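# Move the printed part from the build plate to the table

## Task

Lift the printed part off the 3-D printer's build plate and put it down on the surface the printer rests on, outside the printer. The build plate must stay lying about where it was and the printer must stay upright. At the end, every other item next to or behind the printer must still be oriented as it began.

## Robot and tools

Robot: two arms on a table. left_arm has its base at (0, +0.300, 0) m and right_arm at (0, -0.300, 0) m, both unrotated, so each base frame's axes match the scene axes. Scene frame: origin at table-top height halfway between the bases, +z up, +x forward over the table, and left_arm on the +y side. Image left and right do not follow the arm names. right_arm has a right hand and left_arm a mirrored left hand.

Hand point: a spot 0.05 m in front of the palm and 0.15 m out from the wrist face along the fingers. Its +z runs along straight fingers and +y out of the palm. +x runs across the palm away from the thumb on the right hand and toward the thumb on the left hand. Straight fingers reach 0.06 to 0.07 m past the point, with their centre lines 0.06 m behind it along -y. A wrist bracket on the little-finger side can strike objects. With the thumb turned in front of the palm, the hand can close on objects about 0.035 to 0.065 m thick, or on handles down to about 0.025 m.

Row layout: every row has 28 numbers in [-1, 1], covering both arms even if only one moves. The first 14 are for left_arm: dx, dy, dz, rx, ry, rz, then thumb_turn, thumb_bend, index, middle, ring, little, force_limit, speed. The next 14 are the same for right_arm. The six pose numbers are offsets, not poses. They count from that arm's Hand target as it stood when the action or move began, along that arm's base axes. 1.0 means 0.6 m of travel or 180 degrees of turn. rx, ry, rz form one rotation vector about the Hand target's position. Each row counts from that same start, not from the row before. Sending six zeros re-requests the current Hand target. The six finger numbers are absolute targets: -1 is open or straight and +1 is closed. For thumb_turn, +1 puts the thumb in front of the palm. force_limit maps -1 to about 0 N and +1 to 10 N (15 N for the two thumb motors). speed rises from nearly 0 at -1 to full speed at +0.48 and stays full above that. For a gentle grip, close at speed -0.94 or lower. No value means no change. To keep a hand as it is, repeat the eight hand numbers you last sent. If none have been sent yet, use its hand_measured, then hand_force_limit and hand_speed. To squeeze harder, raise force_limit and send a target more closed than hand_measured. To loosen, send one more open than hand_measured.

Tools:
- execute_actions(actions, cameras): actions is a list of actions. Each action has 1 to 15 rows, and each row is one 1/30 s step. A shorter action holds its last row until 15 steps have passed. An empty list returns camera images.
- move(target, speed, blend, blocking, cameras): target is either one 28-number row or a list of up to 15 rows. Every row is an offset from the same starting Hand targets. speed is the path's top speed in m/s, from 0.002 to 4.3 (default 0.25); turning is capped at twice that value in rad/s. Give one speed, or one per target. blend is the corner rounding in m; 0 means stop at each target. A move runs straight lines for at most 10 s and does not avoid obstacles or the other arm. Hand numbers in later targets are applied only on arrival, once everything is at rest. blocking=false returns early while the move continues.
- wait(seconds): 0 to 10 s; each arm keeps its last command.
- stop(): brakes a running move.
- zoom_image(camera, region): region is [x0, y0, x1, y1] in image pixels, origin at the top-left, at most 504 by 504.
- show_instructions(): shows the reference pages.
- finished_scene(scene): ends the scene; scene is 1 or can be left out.
Cameras: cam_head_left, cam_head_right, cam_high, cam_left_wrist, cam_right_wrist, each 504x504; ["all"] requests every camera.

Results: end_effector_position (m) and end_effector_quat_wxyz are given in each arm's base frame. Hand target is the last commanded pose after clipping, and new offsets build on it. hand_measured, hand_stopped_by (moving, target, force, stalled, fault) and hand_load_n (N at the fingertip, positive when the finger is pushed open) each list the six motors in row order. A lost grip shows as hand_load_n dropping to about 0. The result also shows joint positions, velocities and torques. A move adds a move: line with the ending (done, off_target, moving, held, fault) and limits (paced = the sent pose was clipped; held = steps were withheld). done or off_target does not tell you whether the hand is touching anything. MOTOR HOT warns of heating; OVER-TEMPERATURE FAULT means that arm has gone limp for a while.

Behaviour and cautions: each step limits commanded orientation to within 40 degrees of the measured one. Hands often rest 1 to 3 cm (sometimes 5 cm) short of or below the commanded pose. Waiting does not close that gap; send the remaining distance as a further offset. Loaded arms may sag. Do not route a path close to an arm's own base. Do not let the arms press or collide with each other, and do not let one hand grip the other's fingers. Faster moves strike harder, and targets set deeper past a contact push harder. To end a press, command back past the hand point. Loose items can be nudged by outside pushes. Never drop the part, let go of it while it is moving, or let anything fall or be left off the table. Do not slam into the printer or other fixed or heavy items, and do not overload the fingers. Long holds, stretched-out arms and unreachable targets heat the motors.

Each tool is called by a JSON object that holds its "api" and its "payload", one argument or row to a line.

Reference images:

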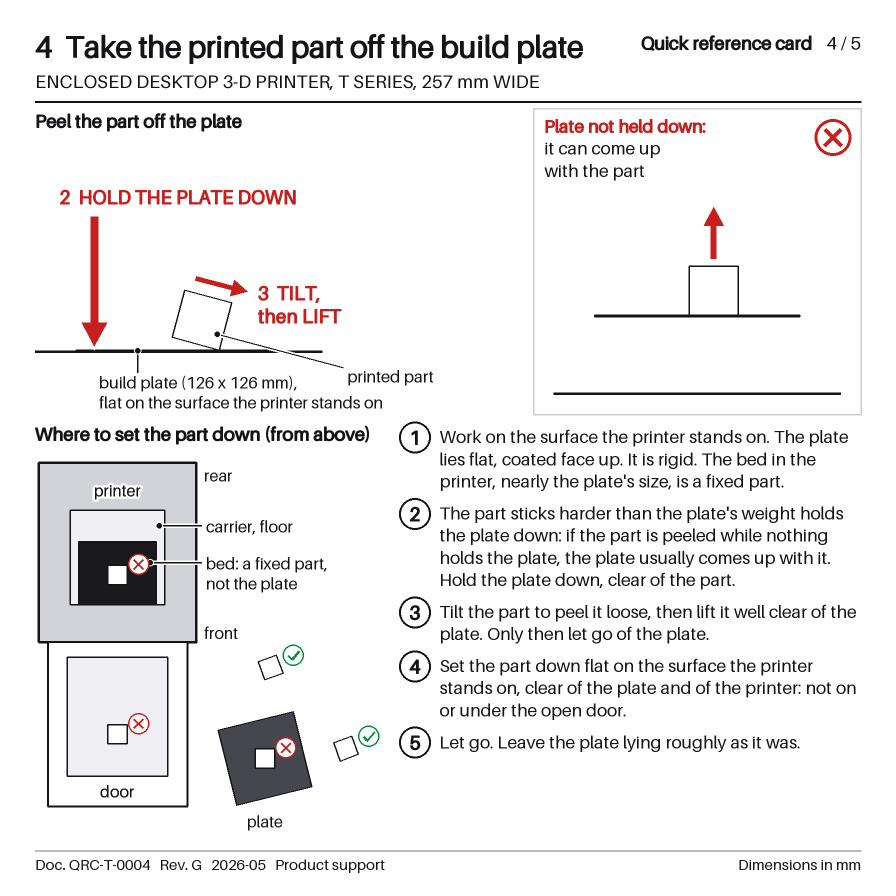

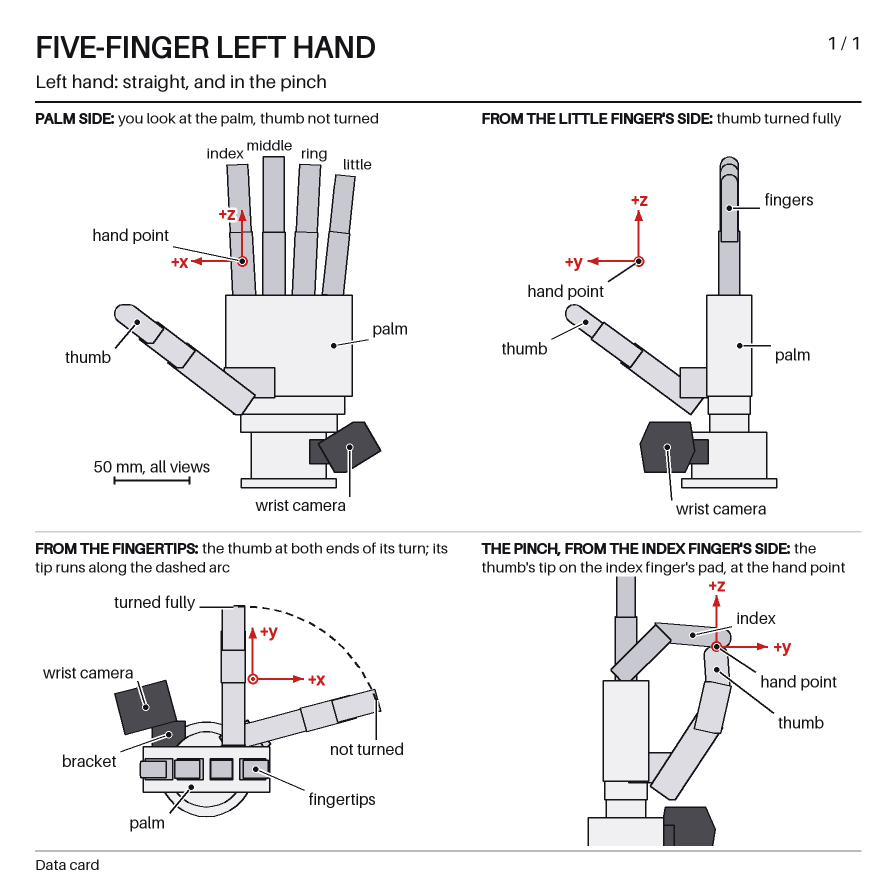

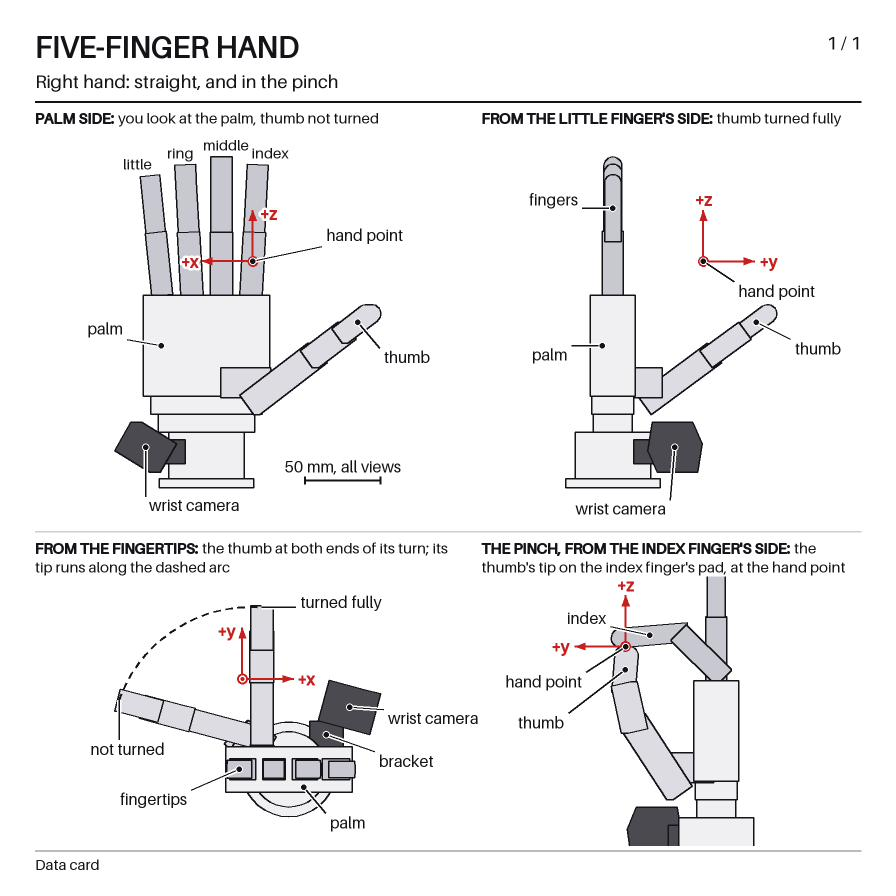

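## Session

{"api": "execute_actions", "payload": {
  "actions": []
}}

Scene clock: 0.00 s.
left_arm: end_effector_position=(+0.1506, -0.0444, +0.1372) hand_measured=(-1.000, -1.000, -1.000, -1.000, -1.000, -1.000) hand_load_n=(+0.0, +0.0, +0.0, +0.0, +0.0, +0.0) hand_stopped_by=(target, target, target, target, target, target) hand_force_limit=0.00 hand_speed=-0.80 end_effector_quat_wxyz=(-0.204, +0.111, +0.964, -0.128) | right_arm: end_effector_position=(+0.7217, +0.0921, +0.2200) hand_measured=(-1.000, -1.000, -1.000, -1.000, -1.000, -1.000) hand_load_n=(+0.0, +0.0, +0.0, +0.0, +0.0, +0.0) hand_stopped_by=(target, target, target, target, target, target) hand_force_limit=0.00 hand_speed=-0.80 end_effector_quat_wxyz=(+0.330, -0.209, +0.920, -0.048)
Joint positions: left_arm=[-0.272 1.137 0.821 -1.634 0.312 1.589] | right_arm=[0.026 1.806 1.652 -0.738 -0.033 1.162]
Joint velocities: within noise
Joint torques (N m): no reading
Heat: left arm: hottest waist 31 °C; right arm: hottest wrist pitch 31 °C.
Hand target: left_arm +0.1562, -0.0458, +0.1406; -0.198, +0.113, +0.965, -0.128 | right_arm +0.7287, +0.0923, +0.2370; +0.345, -0.208, +0.914, -0.051

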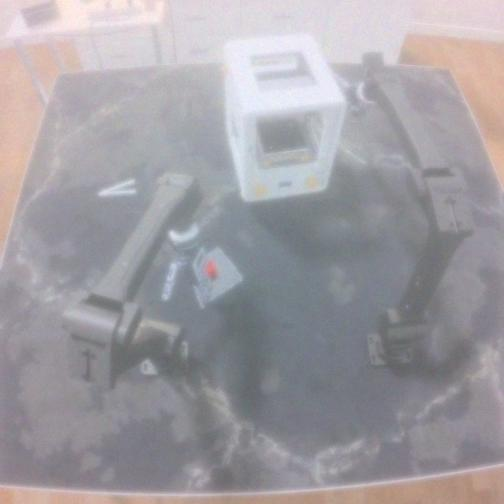

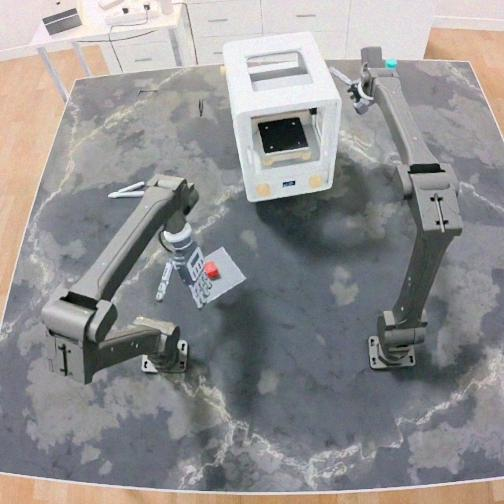

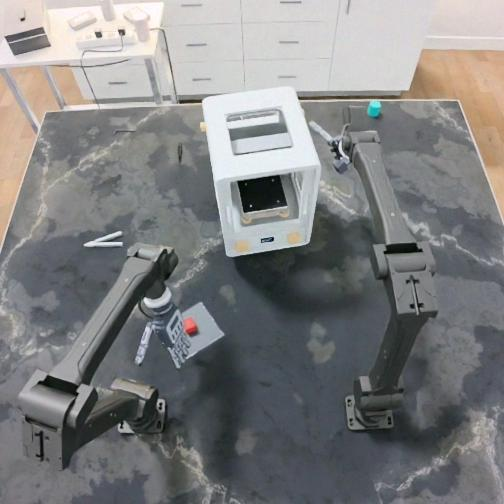

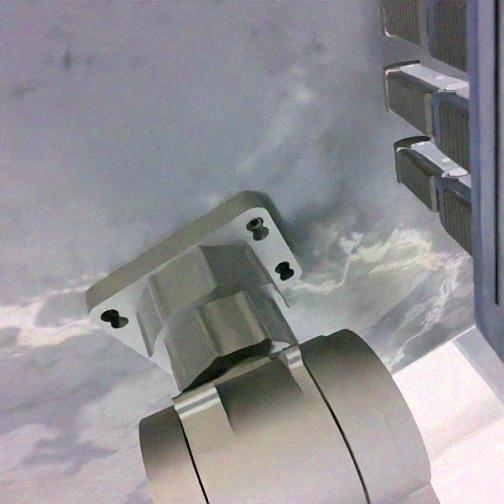

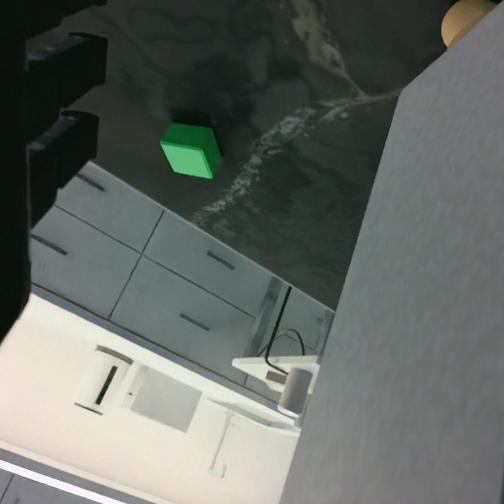

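{"api": "zoom_image", "payload": {
  "camera": "cam_high",
  "region": [110, 270, 260, 400]
}}

{"api": "zoom_image", "payload": {
  "camera": "cam_head_right",
  "region": [140, 220, 270, 330]
}}

{"api": "zoom_image", "payload": {
  "camera": "cam_high",
  "region": [180, 70, 400, 270]
}}

Scaled by 3.360 from the camera's 504x504 image, which has a finer 720x720 frame.

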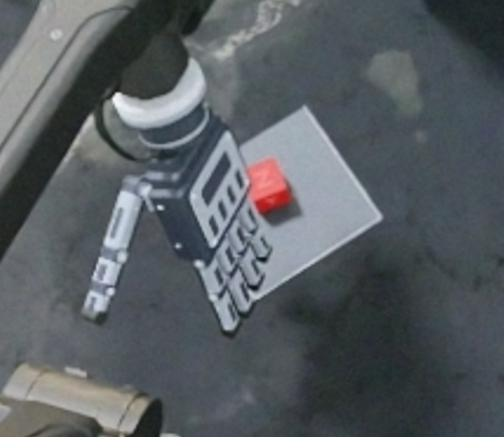

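Scaled by 3.877 from the camera's 504x504 image, which has a finer 720x720 frame.

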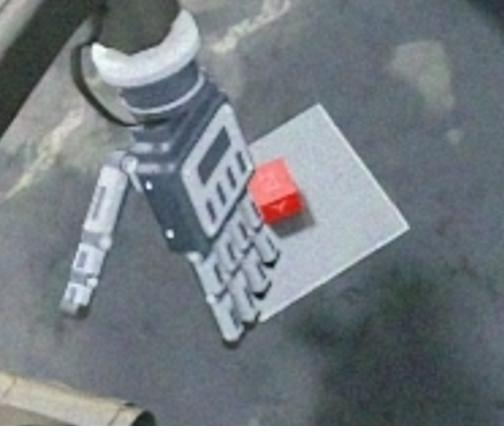

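Scaled by 2.291 from the camera's 504x504 image, which has a finer 720x720 frame.

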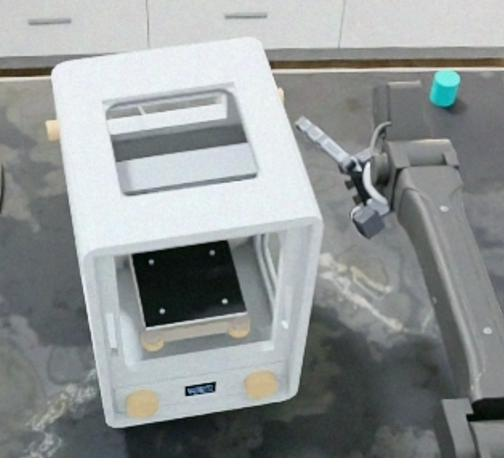

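{"api": "zoom_image", "payload": {
  "camera": "cam_high",
  "region": [170, 300, 230, 360]
}}

{"api": "zoom_image", "payload": {
  "camera": "cam_head_right",
  "region": [185, 240, 255, 310]
}}

Scaled by 8.400 from the camera's 504x504 image, which has a finer 720x720 frame.

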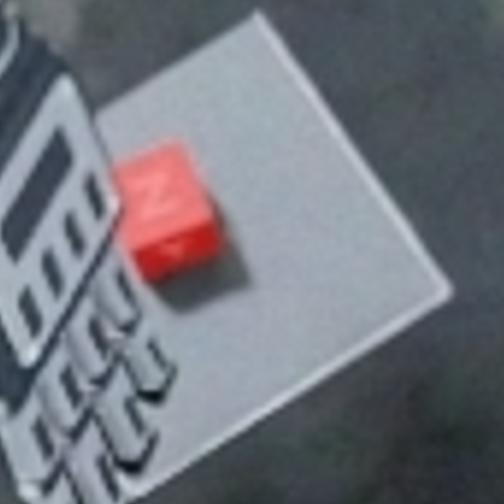

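Scaled by 7.200 from the camera's 504x504 image, which has a finer 720x720 frame.

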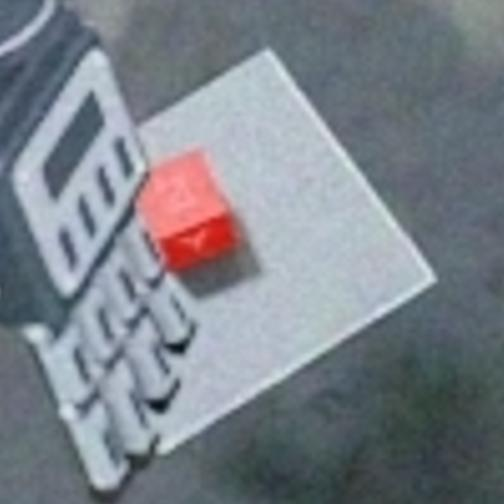

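{"api": "move", "payload": {
  "target": [0.148,0.138,0.016,-0.063,-0.105,0.072,-1,-1,-1,-1,1,1,0,0, -0.08,-0.22,0.08,0,0,0,-1,-1,-1,-1,-1,-1,0,0],
  "speed": 0.15,
  "cameras": ["all"]
}}

Scene clock: 277.43 s.
left_arm: end_effector_position=(+0.2272, +0.0308, +0.1420) hand_measured=(-1.000, -1.000, -1.000, -1.000, +1.000, +1.000) hand_load_n=(+0.0, +0.0, +0.0, +0.0, +0.0, +0.0) hand_stopped_by=(target, target, target, target, target, target) hand_force_limit=0.00 hand_speed=0.00 end_effector_quat_wxyz=(-0.029, +0.039, +0.973, -0.227) | right_arm: end_effector_position=(+0.6831, -0.0385, +0.2697) hand_measured=(-1.000, -1.000, -1.000, -1.000, -1.000, -1.000) hand_load_n=(+0.0, +0.0, +0.0, +0.0, +0.0, +0.0) hand_stopped_by=(target, target, target, target, target, target) hand_force_limit=0.00 hand_speed=0.00 end_effector_quat_wxyz=(+0.336, -0.200, +0.919, -0.044)
Joint positions: left_arm=[0.221 1.116 0.888 -1.528 0.426 1.912] | right_arm=[-0.204 1.714 1.652 -0.837 -0.182 1.002]
Joint torques (N m): left_arm=[1.38 -3.9 10.67 0.44 0.4 0.14] | right_arm=[-1.55 -20.01 8.35 0.72 -0.27 -0.07]
Heat: left arm: hottest elbow 39 °C; right arm: hottest elbow 39 °C.
Hand target: left_arm +0.2451, +0.0370, +0.1503; -0.010, +0.042, +0.974, -0.224 | right_arm +0.6807, -0.0397, +0.2850; +0.345, -0.207, +0.914, -0.051
Off the commanded pose: left_arm 0.020 m, 2 deg | right_arm 0.016 m, 2 deg.
move: off_target (left_arm, right_arm)
camera_calibration:
cam_left_wrist: T_world_to_cam=[[-0.360736, -0.809844, 0.462625, 0.0418242], [-0.77934, 0.534219, 0.327474, 0.119996], [-0.512346, -0.24241, -0.823856, 0.357804], [0, 0, 0, 1]] pos_world=[0.291925, 0.0565024, 0.236135]
cam_right_wrist: T_world_to_cam=[[-0.502054, 0.801819, -0.324078, 0.462135], [0.203661, 0.473804, 0.856757, -0.35211], [0.840514, 0.364136, -0.401175, -0.342348], [0, 0, 0, 1]] pos_world=[0.591477, -0.079056, 0.314099]

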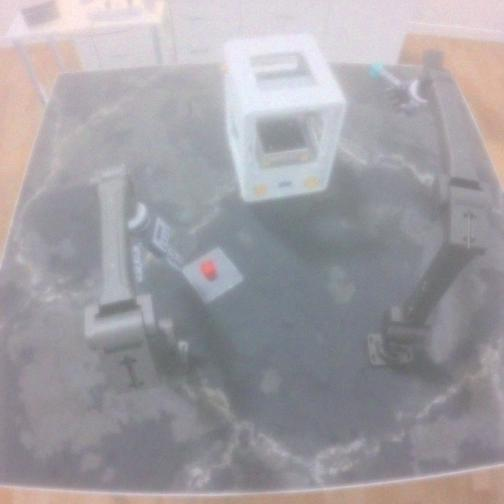

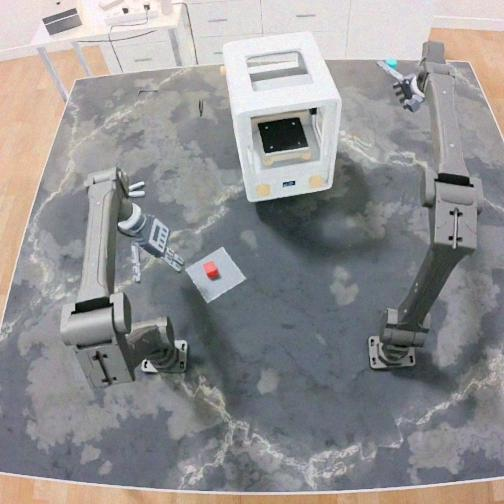

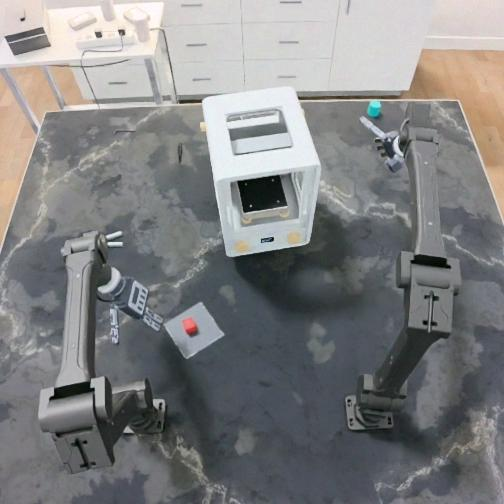

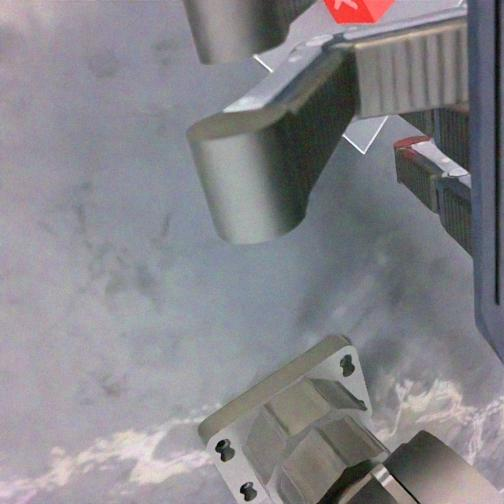

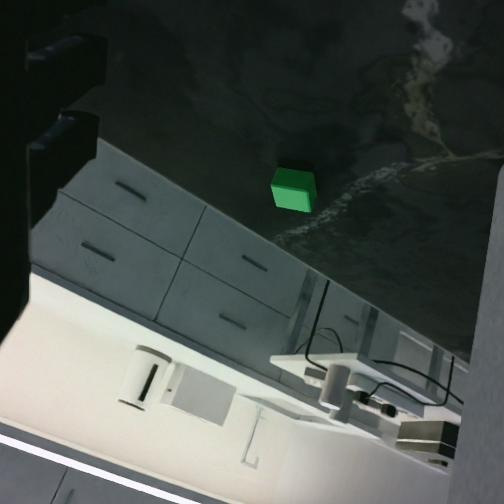

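{"api": "zoom_image", "payload": {
  "camera": "cam_high",
  "region": [140, 285, 240, 370]
}}

{"api": "zoom_image", "payload": {
  "camera": "cam_high",
  "region": [175, 310, 205, 340]
}}

{"api": "zoom_image", "payload": {
  "camera": "cam_left_wrist",
  "region": [180, 0, 504, 200]
}}

Scaled by 5.040 from the camera's 504x504 image, which has a finer 720x720 frame.

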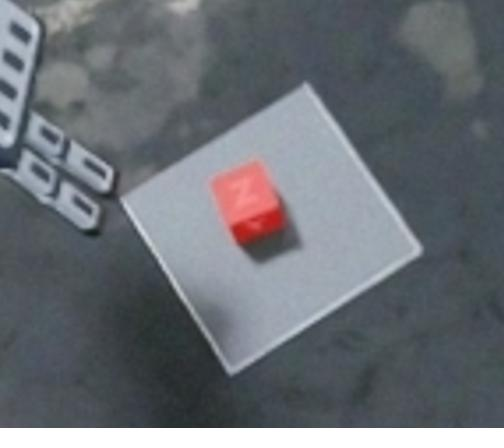

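Scaled by 16.800 from the camera's 504x504 image, which has a finer 720x720 frame.

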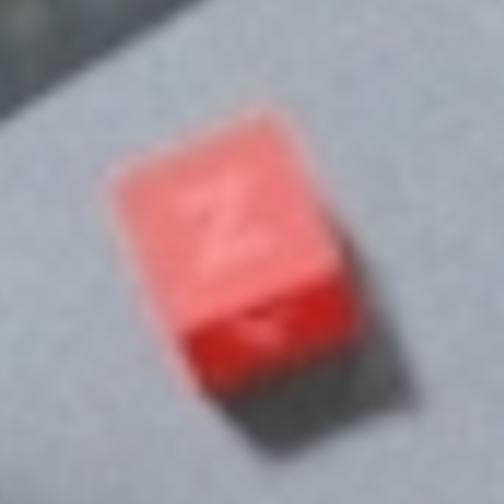

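Scaled by 1.556 from the camera's 504x504 image, which has a finer 720x720 frame.

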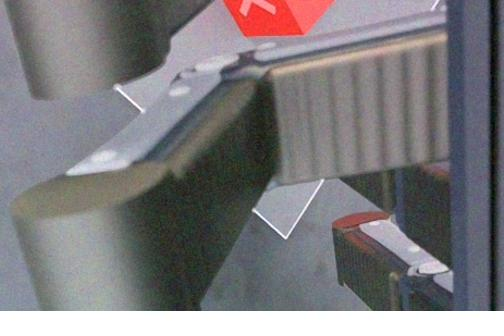

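{"api": "move", "payload": {
  "target": [
    [0,0,0,0,0,0,-1,-1,-1,-1,1,1,0,0, -0.435,0.016,0.075,0,0,0,1,-0.75,-0.3,-0.3,1,1,0,0],
    [0,0,0,0,0,0,-1,-1,-1,-1,1,1,0,0, -0.568,0.233,0.075,-0.048,-0.2,0.394,1,-0.75,-0.3,-0.3,1,1,0,0],
    [0,0,0,0,0,0,-1,-1,-1,-1,1,1,0,0, -0.668,0.716,-0.192,-0.095,-0.401,0.787,1,-0.75,-0.3,-0.3,1,1,0,0]
  ],
  "speed": 0.3,
  "blend": [0.03,0.03,0],
  "cameras": ["all"]
}}

Scene clock: 329.67 s.
left_arm: end_effector_position=(+0.2273, +0.0308, +0.1420) hand_measured=(-1.000, -1.000, -1.000, -1.000, +1.000, +1.000) hand_load_n=(+0.0, +0.0, +0.0, +0.0, +0.0, +0.0) hand_stopped_by=(target, target, target, target, target, target) hand_force_limit=0.00 hand_speed=0.00 end_effector_quat_wxyz=(-0.028, +0.039, +0.973, -0.227) | right_arm: end_effector_position=(+0.2665, +0.3784, +0.1562) hand_measured=(+1.000, -0.750, -0.300, -0.300, +1.000, +1.000) hand_load_n=(+0.0, +0.0, +0.0, +0.0, +0.0, +0.5) hand_stopped_by=(target, target, target, target, target, target) hand_force_limit=0.00 hand_speed=0.00 end_effector_quat_wxyz=(-0.483, +0.852, +0.163, -0.119)
Joint positions: left_arm=[0.221 1.116 0.888 -1.528 0.426 1.913] | right_arm=[0.646 1.501 1.129 -0.85 -1.003 -1.111]
Joint torques (N m): left_arm=[1.2 -3.96 10.66 0.44 0.4 0.14] | right_arm=[-0.97 -12.75 10.18 0.08 -0.73 -0.09]
Heat: left arm: hottest elbow 41 °C; right arm: hottest elbow 39 °C.
Hand target: left_arm +0.2451, +0.0370, +0.1503; -0.010, +0.042, +0.974, -0.224 | right_arm +0.2799, +0.3899, +0.1697; -0.489, +0.847, +0.180, -0.104
Off the commanded pose: left_arm 0.021 m, 2 deg | right_arm 0.022 m, 3 deg.
move: off_target (left_arm, right_arm)
camera_calibration:
cam_left_wrist: T_world_to_cam=[[-0.361034, -0.809689, 0.462664, 0.041893], [-0.7792, 0.534494, 0.327358, 0.119967], [-0.512349, -0.242321, -0.823881, 0.357806], [0, 0, 0, 1]] pos_world=[0.291924, 0.0565025, 0.236135]
cam_right_wrist: T_world_to_cam=[[0.375216, -0.401085, -0.83567, 0.183131], [-0.563292, -0.81464, 0.138073, 0.436678], [-0.736149, 0.418919, -0.531593, 0.230368], [0, 0, 0, 1]] pos_world=[0.346849, 0.332681, 0.215206]

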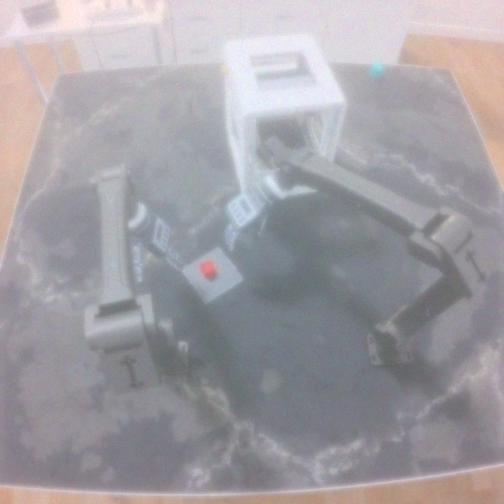

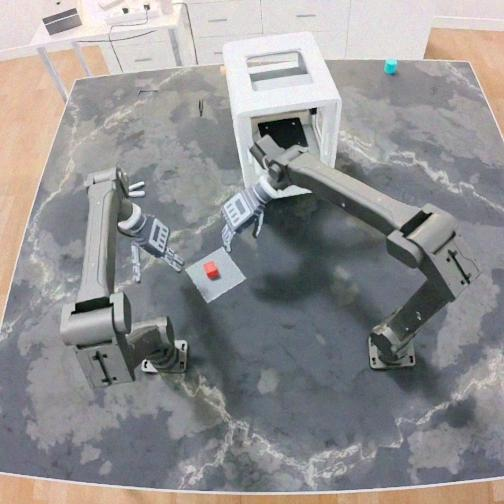

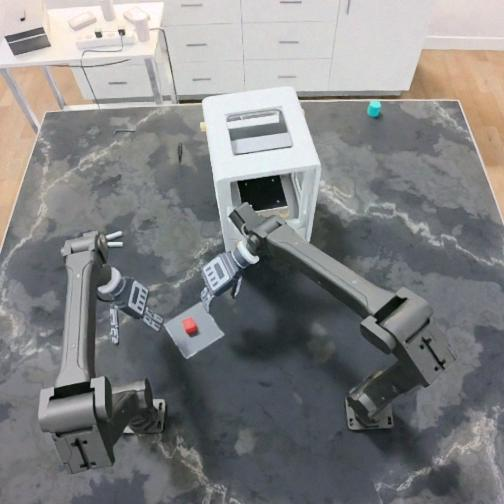

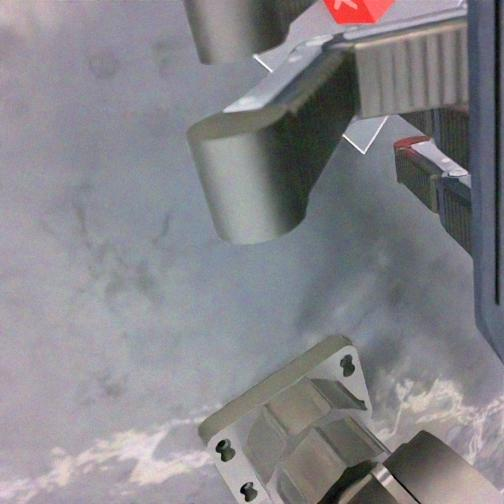

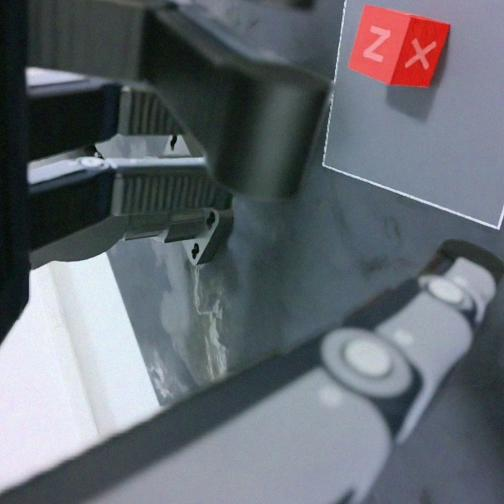

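{"api": "zoom_image", "payload": {
  "camera": "cam_high",
  "region": [95, 240, 255, 370]
}}

{"api": "zoom_image", "payload": {
  "camera": "cam_head_right",
  "region": [120, 190, 280, 310]
}}

Scaled by 3.150 from the camera's 504x504 image, which has a finer 720x720 frame.

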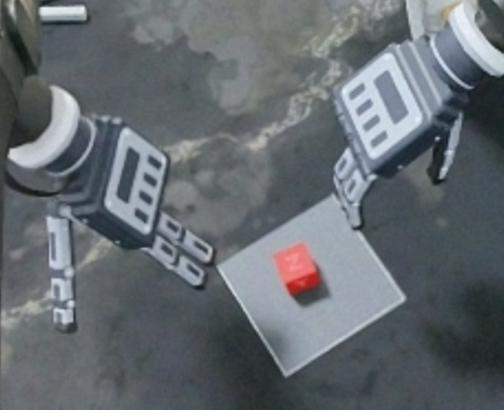

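Scaled by 3.150 from the camera's 504x504 image, which has a finer 720x720 frame.

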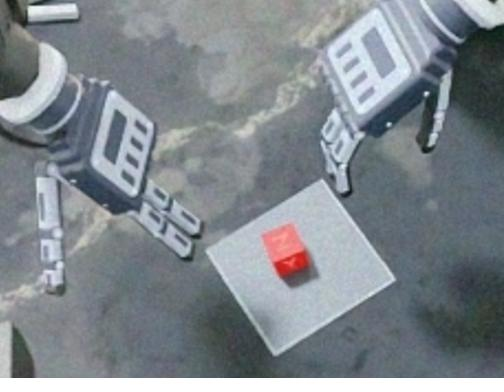

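{"api": "move", "payload": {
  "target": [0.052,0.003,-0.112,0,0,0,-1,-1,-1,-1,1,1,0,0, 0,0,0,0,0,0,1,-0.75,-0.3,-0.3,1,1,0,0],
  "speed": 0.12,
  "cameras": ["cam_head_right","cam_high","cam_left_wrist"]
}}

{"api": "zoom_image", "payload": {
  "camera": "cam_high",
  "region": [125, 280, 225, 360]
}}

{"api": "zoom_image", "payload": {
  "camera": "cam_head_right",
  "region": [145, 220, 245, 300]
}}

Scene clock: 377.33 s.
left_arm: end_effector_position=(+0.2756, +0.0410, +0.0888) hand_measured=(-1.000, -1.000, -1.000, -1.000, +1.000, +1.000) hand_load_n=(+0.0, +0.0, +0.0, +0.0, +0.0, +0.0) hand_stopped_by=(target, target, target, target, target, target) hand_force_limit=0.00 hand_speed=0.00 end_effector_quat_wxyz=(-0.005, +0.043, +0.974, -0.222) | right_arm: end_effector_position=(+0.2665, +0.3784, +0.1561) hand_measured=(+1.000, -0.750, -0.300, -0.300, +1.000, +1.000) hand_load_n=(+0.0, +0.0, +0.0, +0.0, +0.0, +0.5) hand_stopped_by=(target, target, target, target, target, target) hand_force_limit=0.00 hand_speed=0.00 end_effector_quat_wxyz=(-0.483, +0.852, +0.164, -0.119)
Joint positions: left_arm=[0.221 1.265 0.865 -1.306 0.429 1.91] | right_arm=[0.646 1.501 1.129 -0.85 -1.003 -1.112]
Joint torques (N m): left_arm=[0.15 -5.89 7.1 0.49 0.4 -0.01] | right_arm=[-0.79 -12.63 10.19 0.1 -0.72 -0.09]
Heat: left arm: hottest elbow 42 °C; right arm: hottest elbow 40 °C.
Hand target: left_arm +0.2764, +0.0388, +0.0831; -0.010, +0.042, +0.974, -0.224 | right_arm +0.2799, +0.3899, +0.1697; -0.489, +0.847, +0.180, -0.103
Off the commanded pose: left_arm 0.006 m, 1 deg | right_arm 0.022 m, 3 deg.
move: off_target (right_arm)
camera_calibration:
cam_left_wrist: T_world_to_cam=[[-0.38045, -0.814635, 0.437754, 0.0999693], [-0.796057, 0.529392, 0.29332, 0.17744], [-0.470692, -0.236883, -0.849903, 0.331744], [0, 0, 0, 1]] pos_world=[0.335435, 0.0660877, 0.186142]
Images, in order (width x height): cam_head_right 504x504, cam_high 504x504, cam_left_wrist 504x504.

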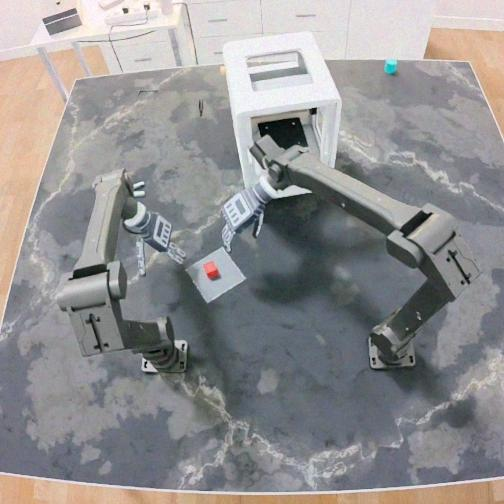

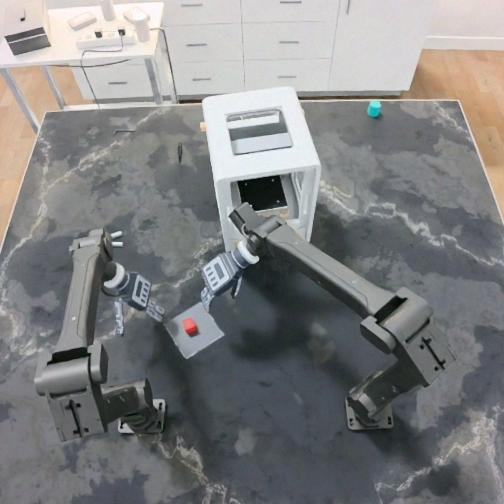

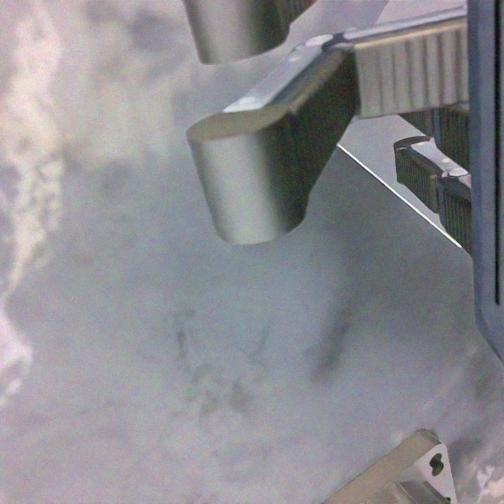

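Scaled by 5.040 from the camera's 504x504 image, which has a finer 720x720 frame.

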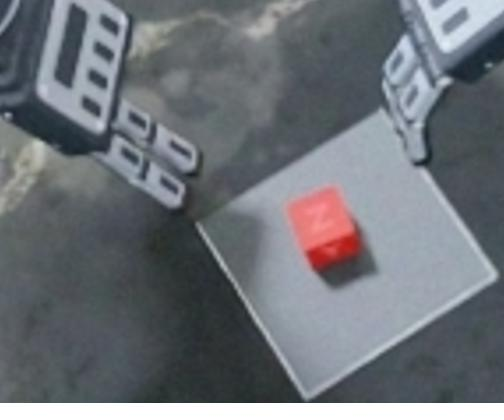

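Scaled by 5.040 from the camera's 504x504 image, which has a finer 720x720 frame.

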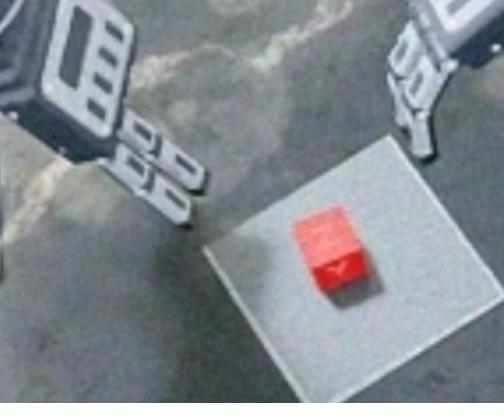

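{"api": "move", "payload": {
  "target": [-0.028,-0.018,-0.055,0,0,0,-1,-1,-1,-1,1,1,0,0, 0,0,0,0,0,0,1,-0.75,-0.3,-0.3,1,1,0,0],
  "speed": 0.1,
  "cameras": ["cam_head_right","cam_high"]
}}

{"api": "zoom_image", "payload": {
  "camera": "cam_high",
  "region": [125, 280, 225, 360]
}}

{"api": "zoom_image", "payload": {
  "camera": "cam_head_right",
  "region": [145, 220, 245, 300]
}}

Scene clock: 389.47 s.
left_arm: end_effector_position=(+0.2595, +0.0311, +0.0541) hand_measured=(-1.000, -1.000, -1.000, -1.000, +1.000, +1.000) hand_load_n=(+0.0, +0.0, -0.5, +0.0, +0.0, +0.0) hand_stopped_by=(target, target, target, target, target, target) hand_force_limit=0.00 hand_speed=0.00 end_effector_quat_wxyz=(-0.007, +0.041, +0.974, -0.223) | right_arm: end_effector_position=(+0.2665, +0.3784, +0.1561) hand_measured=(+1.000, -0.750, -0.300, -0.300, +1.000, +1.000) hand_load_n=(+0.0, +0.0, +0.0, +0.0, +0.0, +0.0) hand_stopped_by=(target, target, target, target, target, target) hand_force_limit=0.00 hand_speed=0.00 end_effector_quat_wxyz=(-0.483, +0.852, +0.164, -0.119)
Joint positions: left_arm=[0.2 1.265 0.763 -1.2 0.432 1.884] | right_arm=[0.646 1.501 1.129 -0.85 -1.003 -1.112]
Joint torques (N m): left_arm=[-0.21 -6.07 6.58 0.51 0.41 -0.05] | right_arm=[-0.85 -12.57 10.18 0.06 -0.72 -0.09]
Heat: left arm: hottest elbow 41 °C; right arm: hottest elbow 41 °C.
Hand target: left_arm +0.2595, +0.0281, +0.0500; -0.010, +0.042, +0.974, -0.224 | right_arm +0.2799, +0.3899, +0.1697; -0.489, +0.847, +0.180, -0.103
Off the commanded pose: left_arm 0.005 m, 0 deg | right_arm 0.022 m, 3 deg.
move: off_target (right_arm)
Images, in order (width x height): cam_head_right 504x504, cam_high 504x504.

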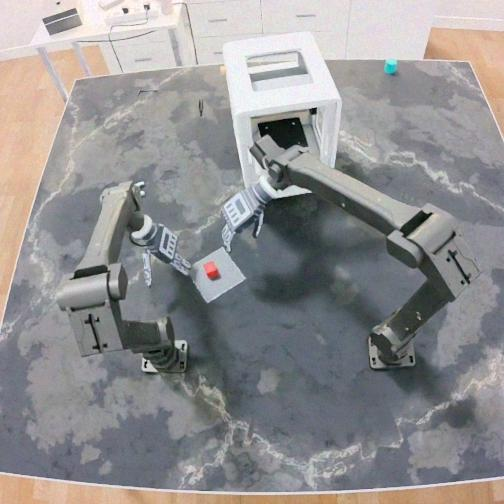

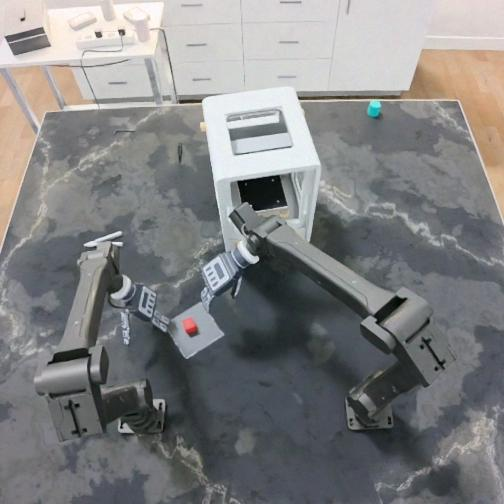

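Scaled by 5.040 from the camera's 504x504 image, which has a finer 720x720 frame.

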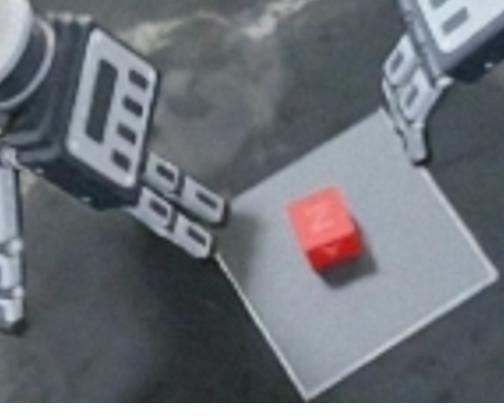

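Scaled by 5.040 from the camera's 504x504 image, which has a finer 720x720 frame.

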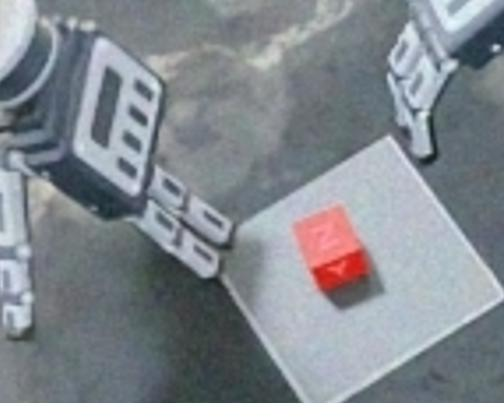

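{"api": "move", "payload": {
  "target": [0.007,-0.010,-0.03,0,0,0,-1,-1,1,-1,1,1,0,0, 0,0,0,0,0,0,1,-0.75,-0.3,-0.3,1,1,0,0],
  "speed": 0.05,
  "cameras": ["cam_head_right","cam_high","cam_left_wrist"]
}}

{"api": "zoom_image", "payload": {
  "camera": "cam_high",
  "region": [125, 280, 225, 360]
}}

{"api": "zoom_image", "payload": {
  "camera": "cam_head_right",
  "region": [145, 220, 245, 300]
}}

Scene clock: 402.20 s.
left_arm: end_effector_position=(+0.2640, +0.0255, +0.0424) hand_measured=(-1.000, -1.000, +1.000, -1.000, +1.000, +1.000) hand_load_n=(+0.0, +0.0, +0.0, +0.0, +0.0, +0.0) hand_stopped_by=(target, target, target, target, target, target) hand_force_limit=0.00 hand_speed=0.00 end_effector_quat_wxyz=(-0.002, +0.040, +0.974, -0.223) | right_arm: end_effector_position=(+0.2665, +0.3784, +0.1561) hand_measured=(+1.000, -0.750, -0.300, -0.300, +1.000, +1.000) hand_load_n=(+0.0, +0.0, +0.0, +0.0, +0.0, +0.0) hand_stopped_by=(target, target, target, target, target, target) hand_force_limit=0.00 hand_speed=0.00 end_effector_quat_wxyz=(-0.483, +0.852, +0.164, -0.119)
Joint positions: left_arm=[0.182 1.282 0.745 -1.144 0.438 1.86] | right_arm=[0.646 1.501 1.129 -0.85 -1.003 -1.112]
Joint torques (N m): left_arm=[-0.15 -4.78 6.15 1.11 0.29 -0.02] | right_arm=[-0.91 -12.63 10.17 0.05 -0.72 -0.09]
Heat: left arm: hottest elbow 41 °C; right arm: hottest elbow 41 °C.
Hand target: left_arm +0.2636, +0.0220, +0.0320; -0.010, +0.042, +0.974, -0.224 | right_arm +0.2799, +0.3899, +0.1697; -0.489, +0.847, +0.180, -0.103
Off the commanded pose: left_arm 0.011 m, 1 deg | right_arm 0.022 m, 3 deg.
move: off_target (left_arm, right_arm)
camera_calibration:
cam_left_wrist: T_world_to_cam=[[-0.376303, -0.81613, 0.438551, 0.10216], [-0.800675, 0.524626, 0.289286, 0.191489], [-0.466171, -0.242278, -0.850874, 0.282228], [0, 0, 0, 1]] pos_world=[0.323331, 0.0512933, 0.139943]
Images, in order (width x height): cam_head_right 504x504, cam_high 504x504, cam_left_wrist 504x504.

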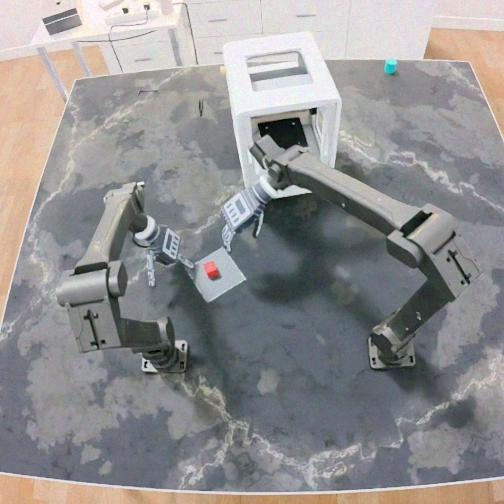

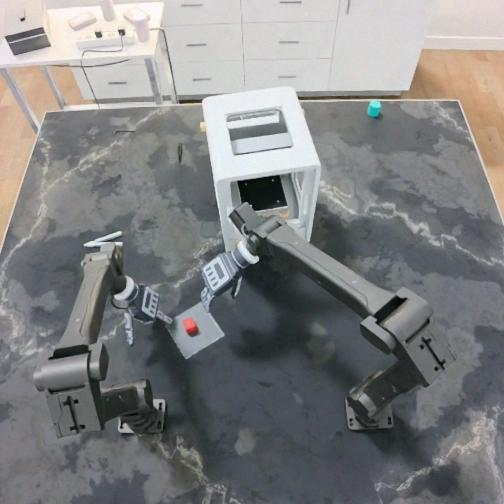

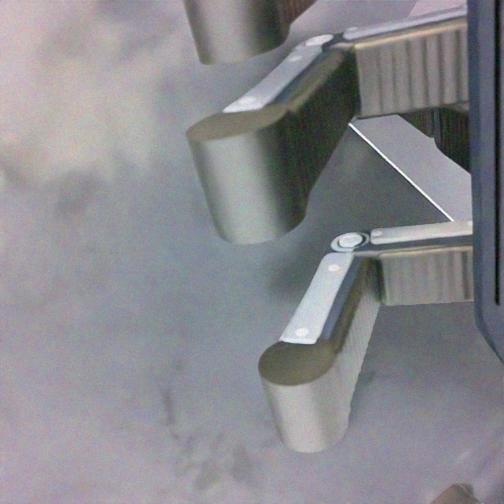

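Scaled by 5.040 from the camera's 504x504 image, which has a finer 720x720 frame.

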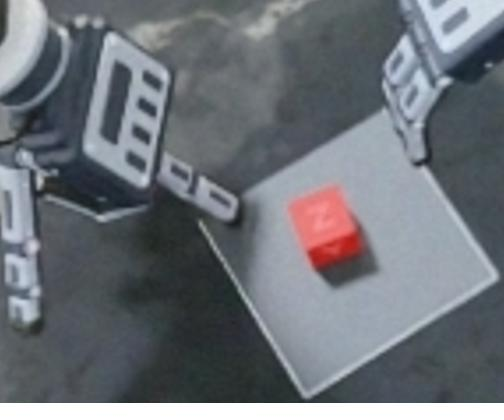

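Scaled by 5.040 from the camera's 504x504 image, which has a finer 720x720 frame.

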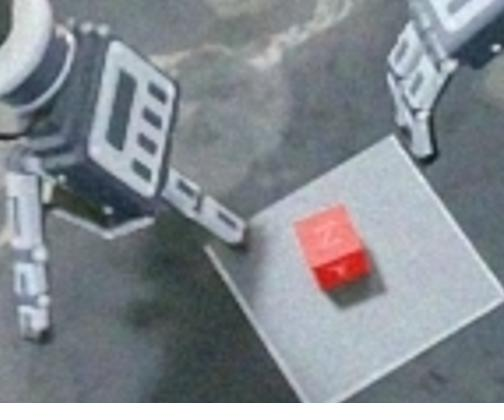

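{"api": "move", "payload": {
  "target": [0,0,0,0,0,0,-1,-1,1,-1,1,1,0,0, -0.023,0.171,-0.093,0,0,0,1,-0.75,-0.3,-0.3,1,1,0,0],
  "speed": 0.12,
  "cameras": ["cam_head_right","cam_high","cam_right_wrist"]
}}

{"api": "zoom_image", "payload": {
  "camera": "cam_high",
  "region": [140, 280, 240, 360]
}}

{"api": "zoom_image", "payload": {
  "camera": "cam_head_right",
  "region": [165, 220, 265, 300]
}}

Scene clock: 419.20 s.
left_arm: end_effector_position=(+0.2639, +0.0255, +0.0424) hand_measured=(-1.000, -1.000, +1.000, -1.000, +1.000, +1.000) hand_load_n=(+0.0, +0.0, +0.0, +0.0, +0.0, +0.0) hand_stopped_by=(target, target, target, target, target, target) hand_force_limit=0.00 hand_speed=0.00 end_effector_quat_wxyz=(-0.002, +0.040, +0.974, -0.223) | right_arm: end_effector_position=(+0.2538, +0.4739, +0.0977) hand_measured=(+1.000, -0.750, -0.300, -0.300, +1.000, +1.000) hand_load_n=(+0.0, +0.0, +0.0, +0.0, +0.0, +0.0) hand_stopped_by=(target, target, target, target, target, target) hand_force_limit=0.00 hand_speed=0.00 end_effector_quat_wxyz=(-0.477, +0.853, +0.174, -0.118)
Joint positions: left_arm=[0.182 1.282 0.745 -1.144 0.438 1.859] | right_arm=[0.819 1.678 1.164 -0.512 -0.921 -0.879]
Joint torques (N m): left_arm=[-0.32 -4.95 6.15 1.13 0.29 -0.01] | right_arm=[-0.85 -15.62 9.88 1.33 -0.59 0.29]
Heat: left arm: hottest elbow 40 °C; right arm: hottest elbow 41 °C.
Hand target: left_arm +0.2636, +0.0220, +0.0320; -0.010, +0.042, +0.974, -0.224 | right_arm +0.2661, +0.4925, +0.1138; -0.489, +0.847, +0.180, -0.104
Off the commanded pose: left_arm 0.011 m, 1 deg | right_arm 0.028 m, 2 deg.
move: off_target (left_arm, right_arm)
camera_calibration:
cam_right_wrist: T_world_to_cam=[[0.395237, -0.40056, -0.826643, 0.171135], [-0.549915, -0.824015, 0.136359, 0.516643], [-0.735786, 0.400689, -0.545955, 0.159822], [0, 0, 0, 1]] pos_world=[0.334065, 0.430232, 0.158274]
Images, in order (width x height): cam_head_right 504x504, cam_high 504x504, cam_right_wrist 504x504.

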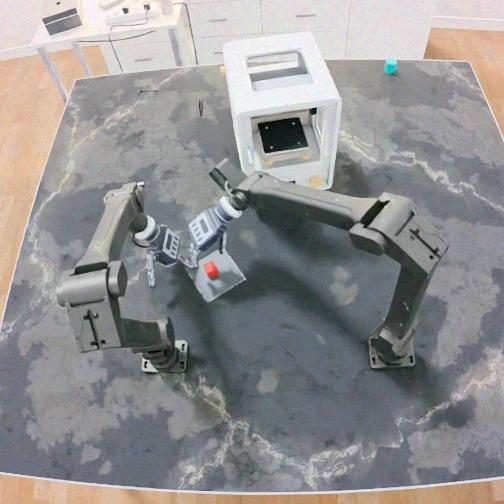

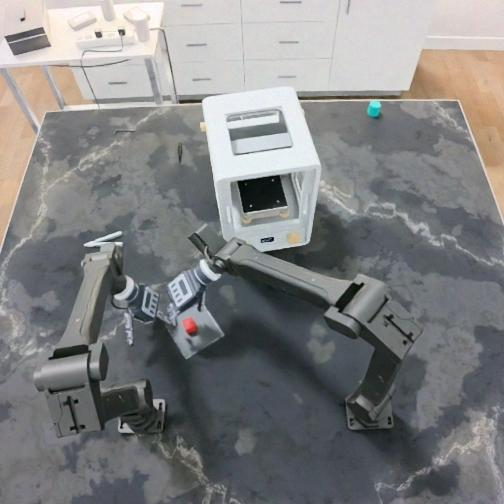

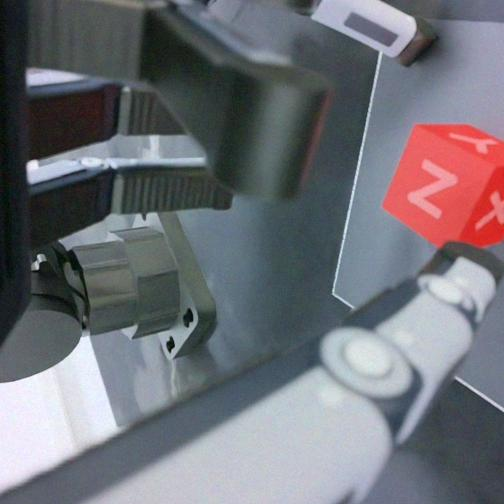

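Scaled by 5.040 from the camera's 504x504 image, which has a finer 720x720 frame.

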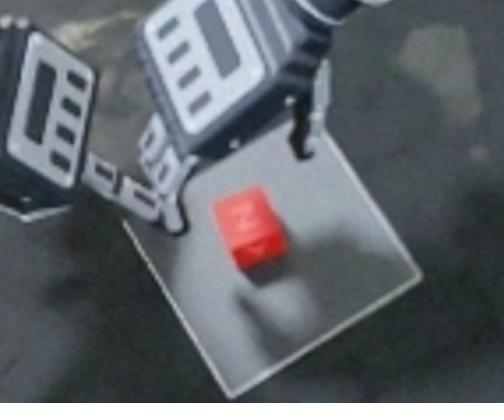

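Scaled by 5.040 from the camera's 504x504 image, which has a finer 720x720 frame.

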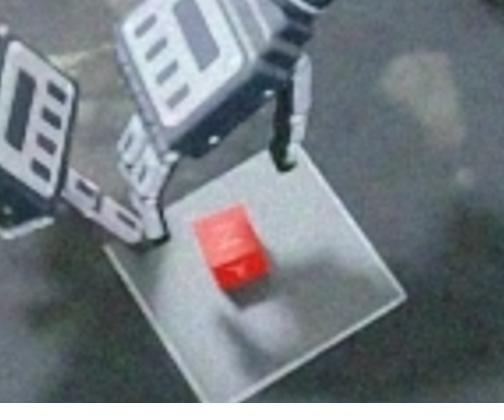

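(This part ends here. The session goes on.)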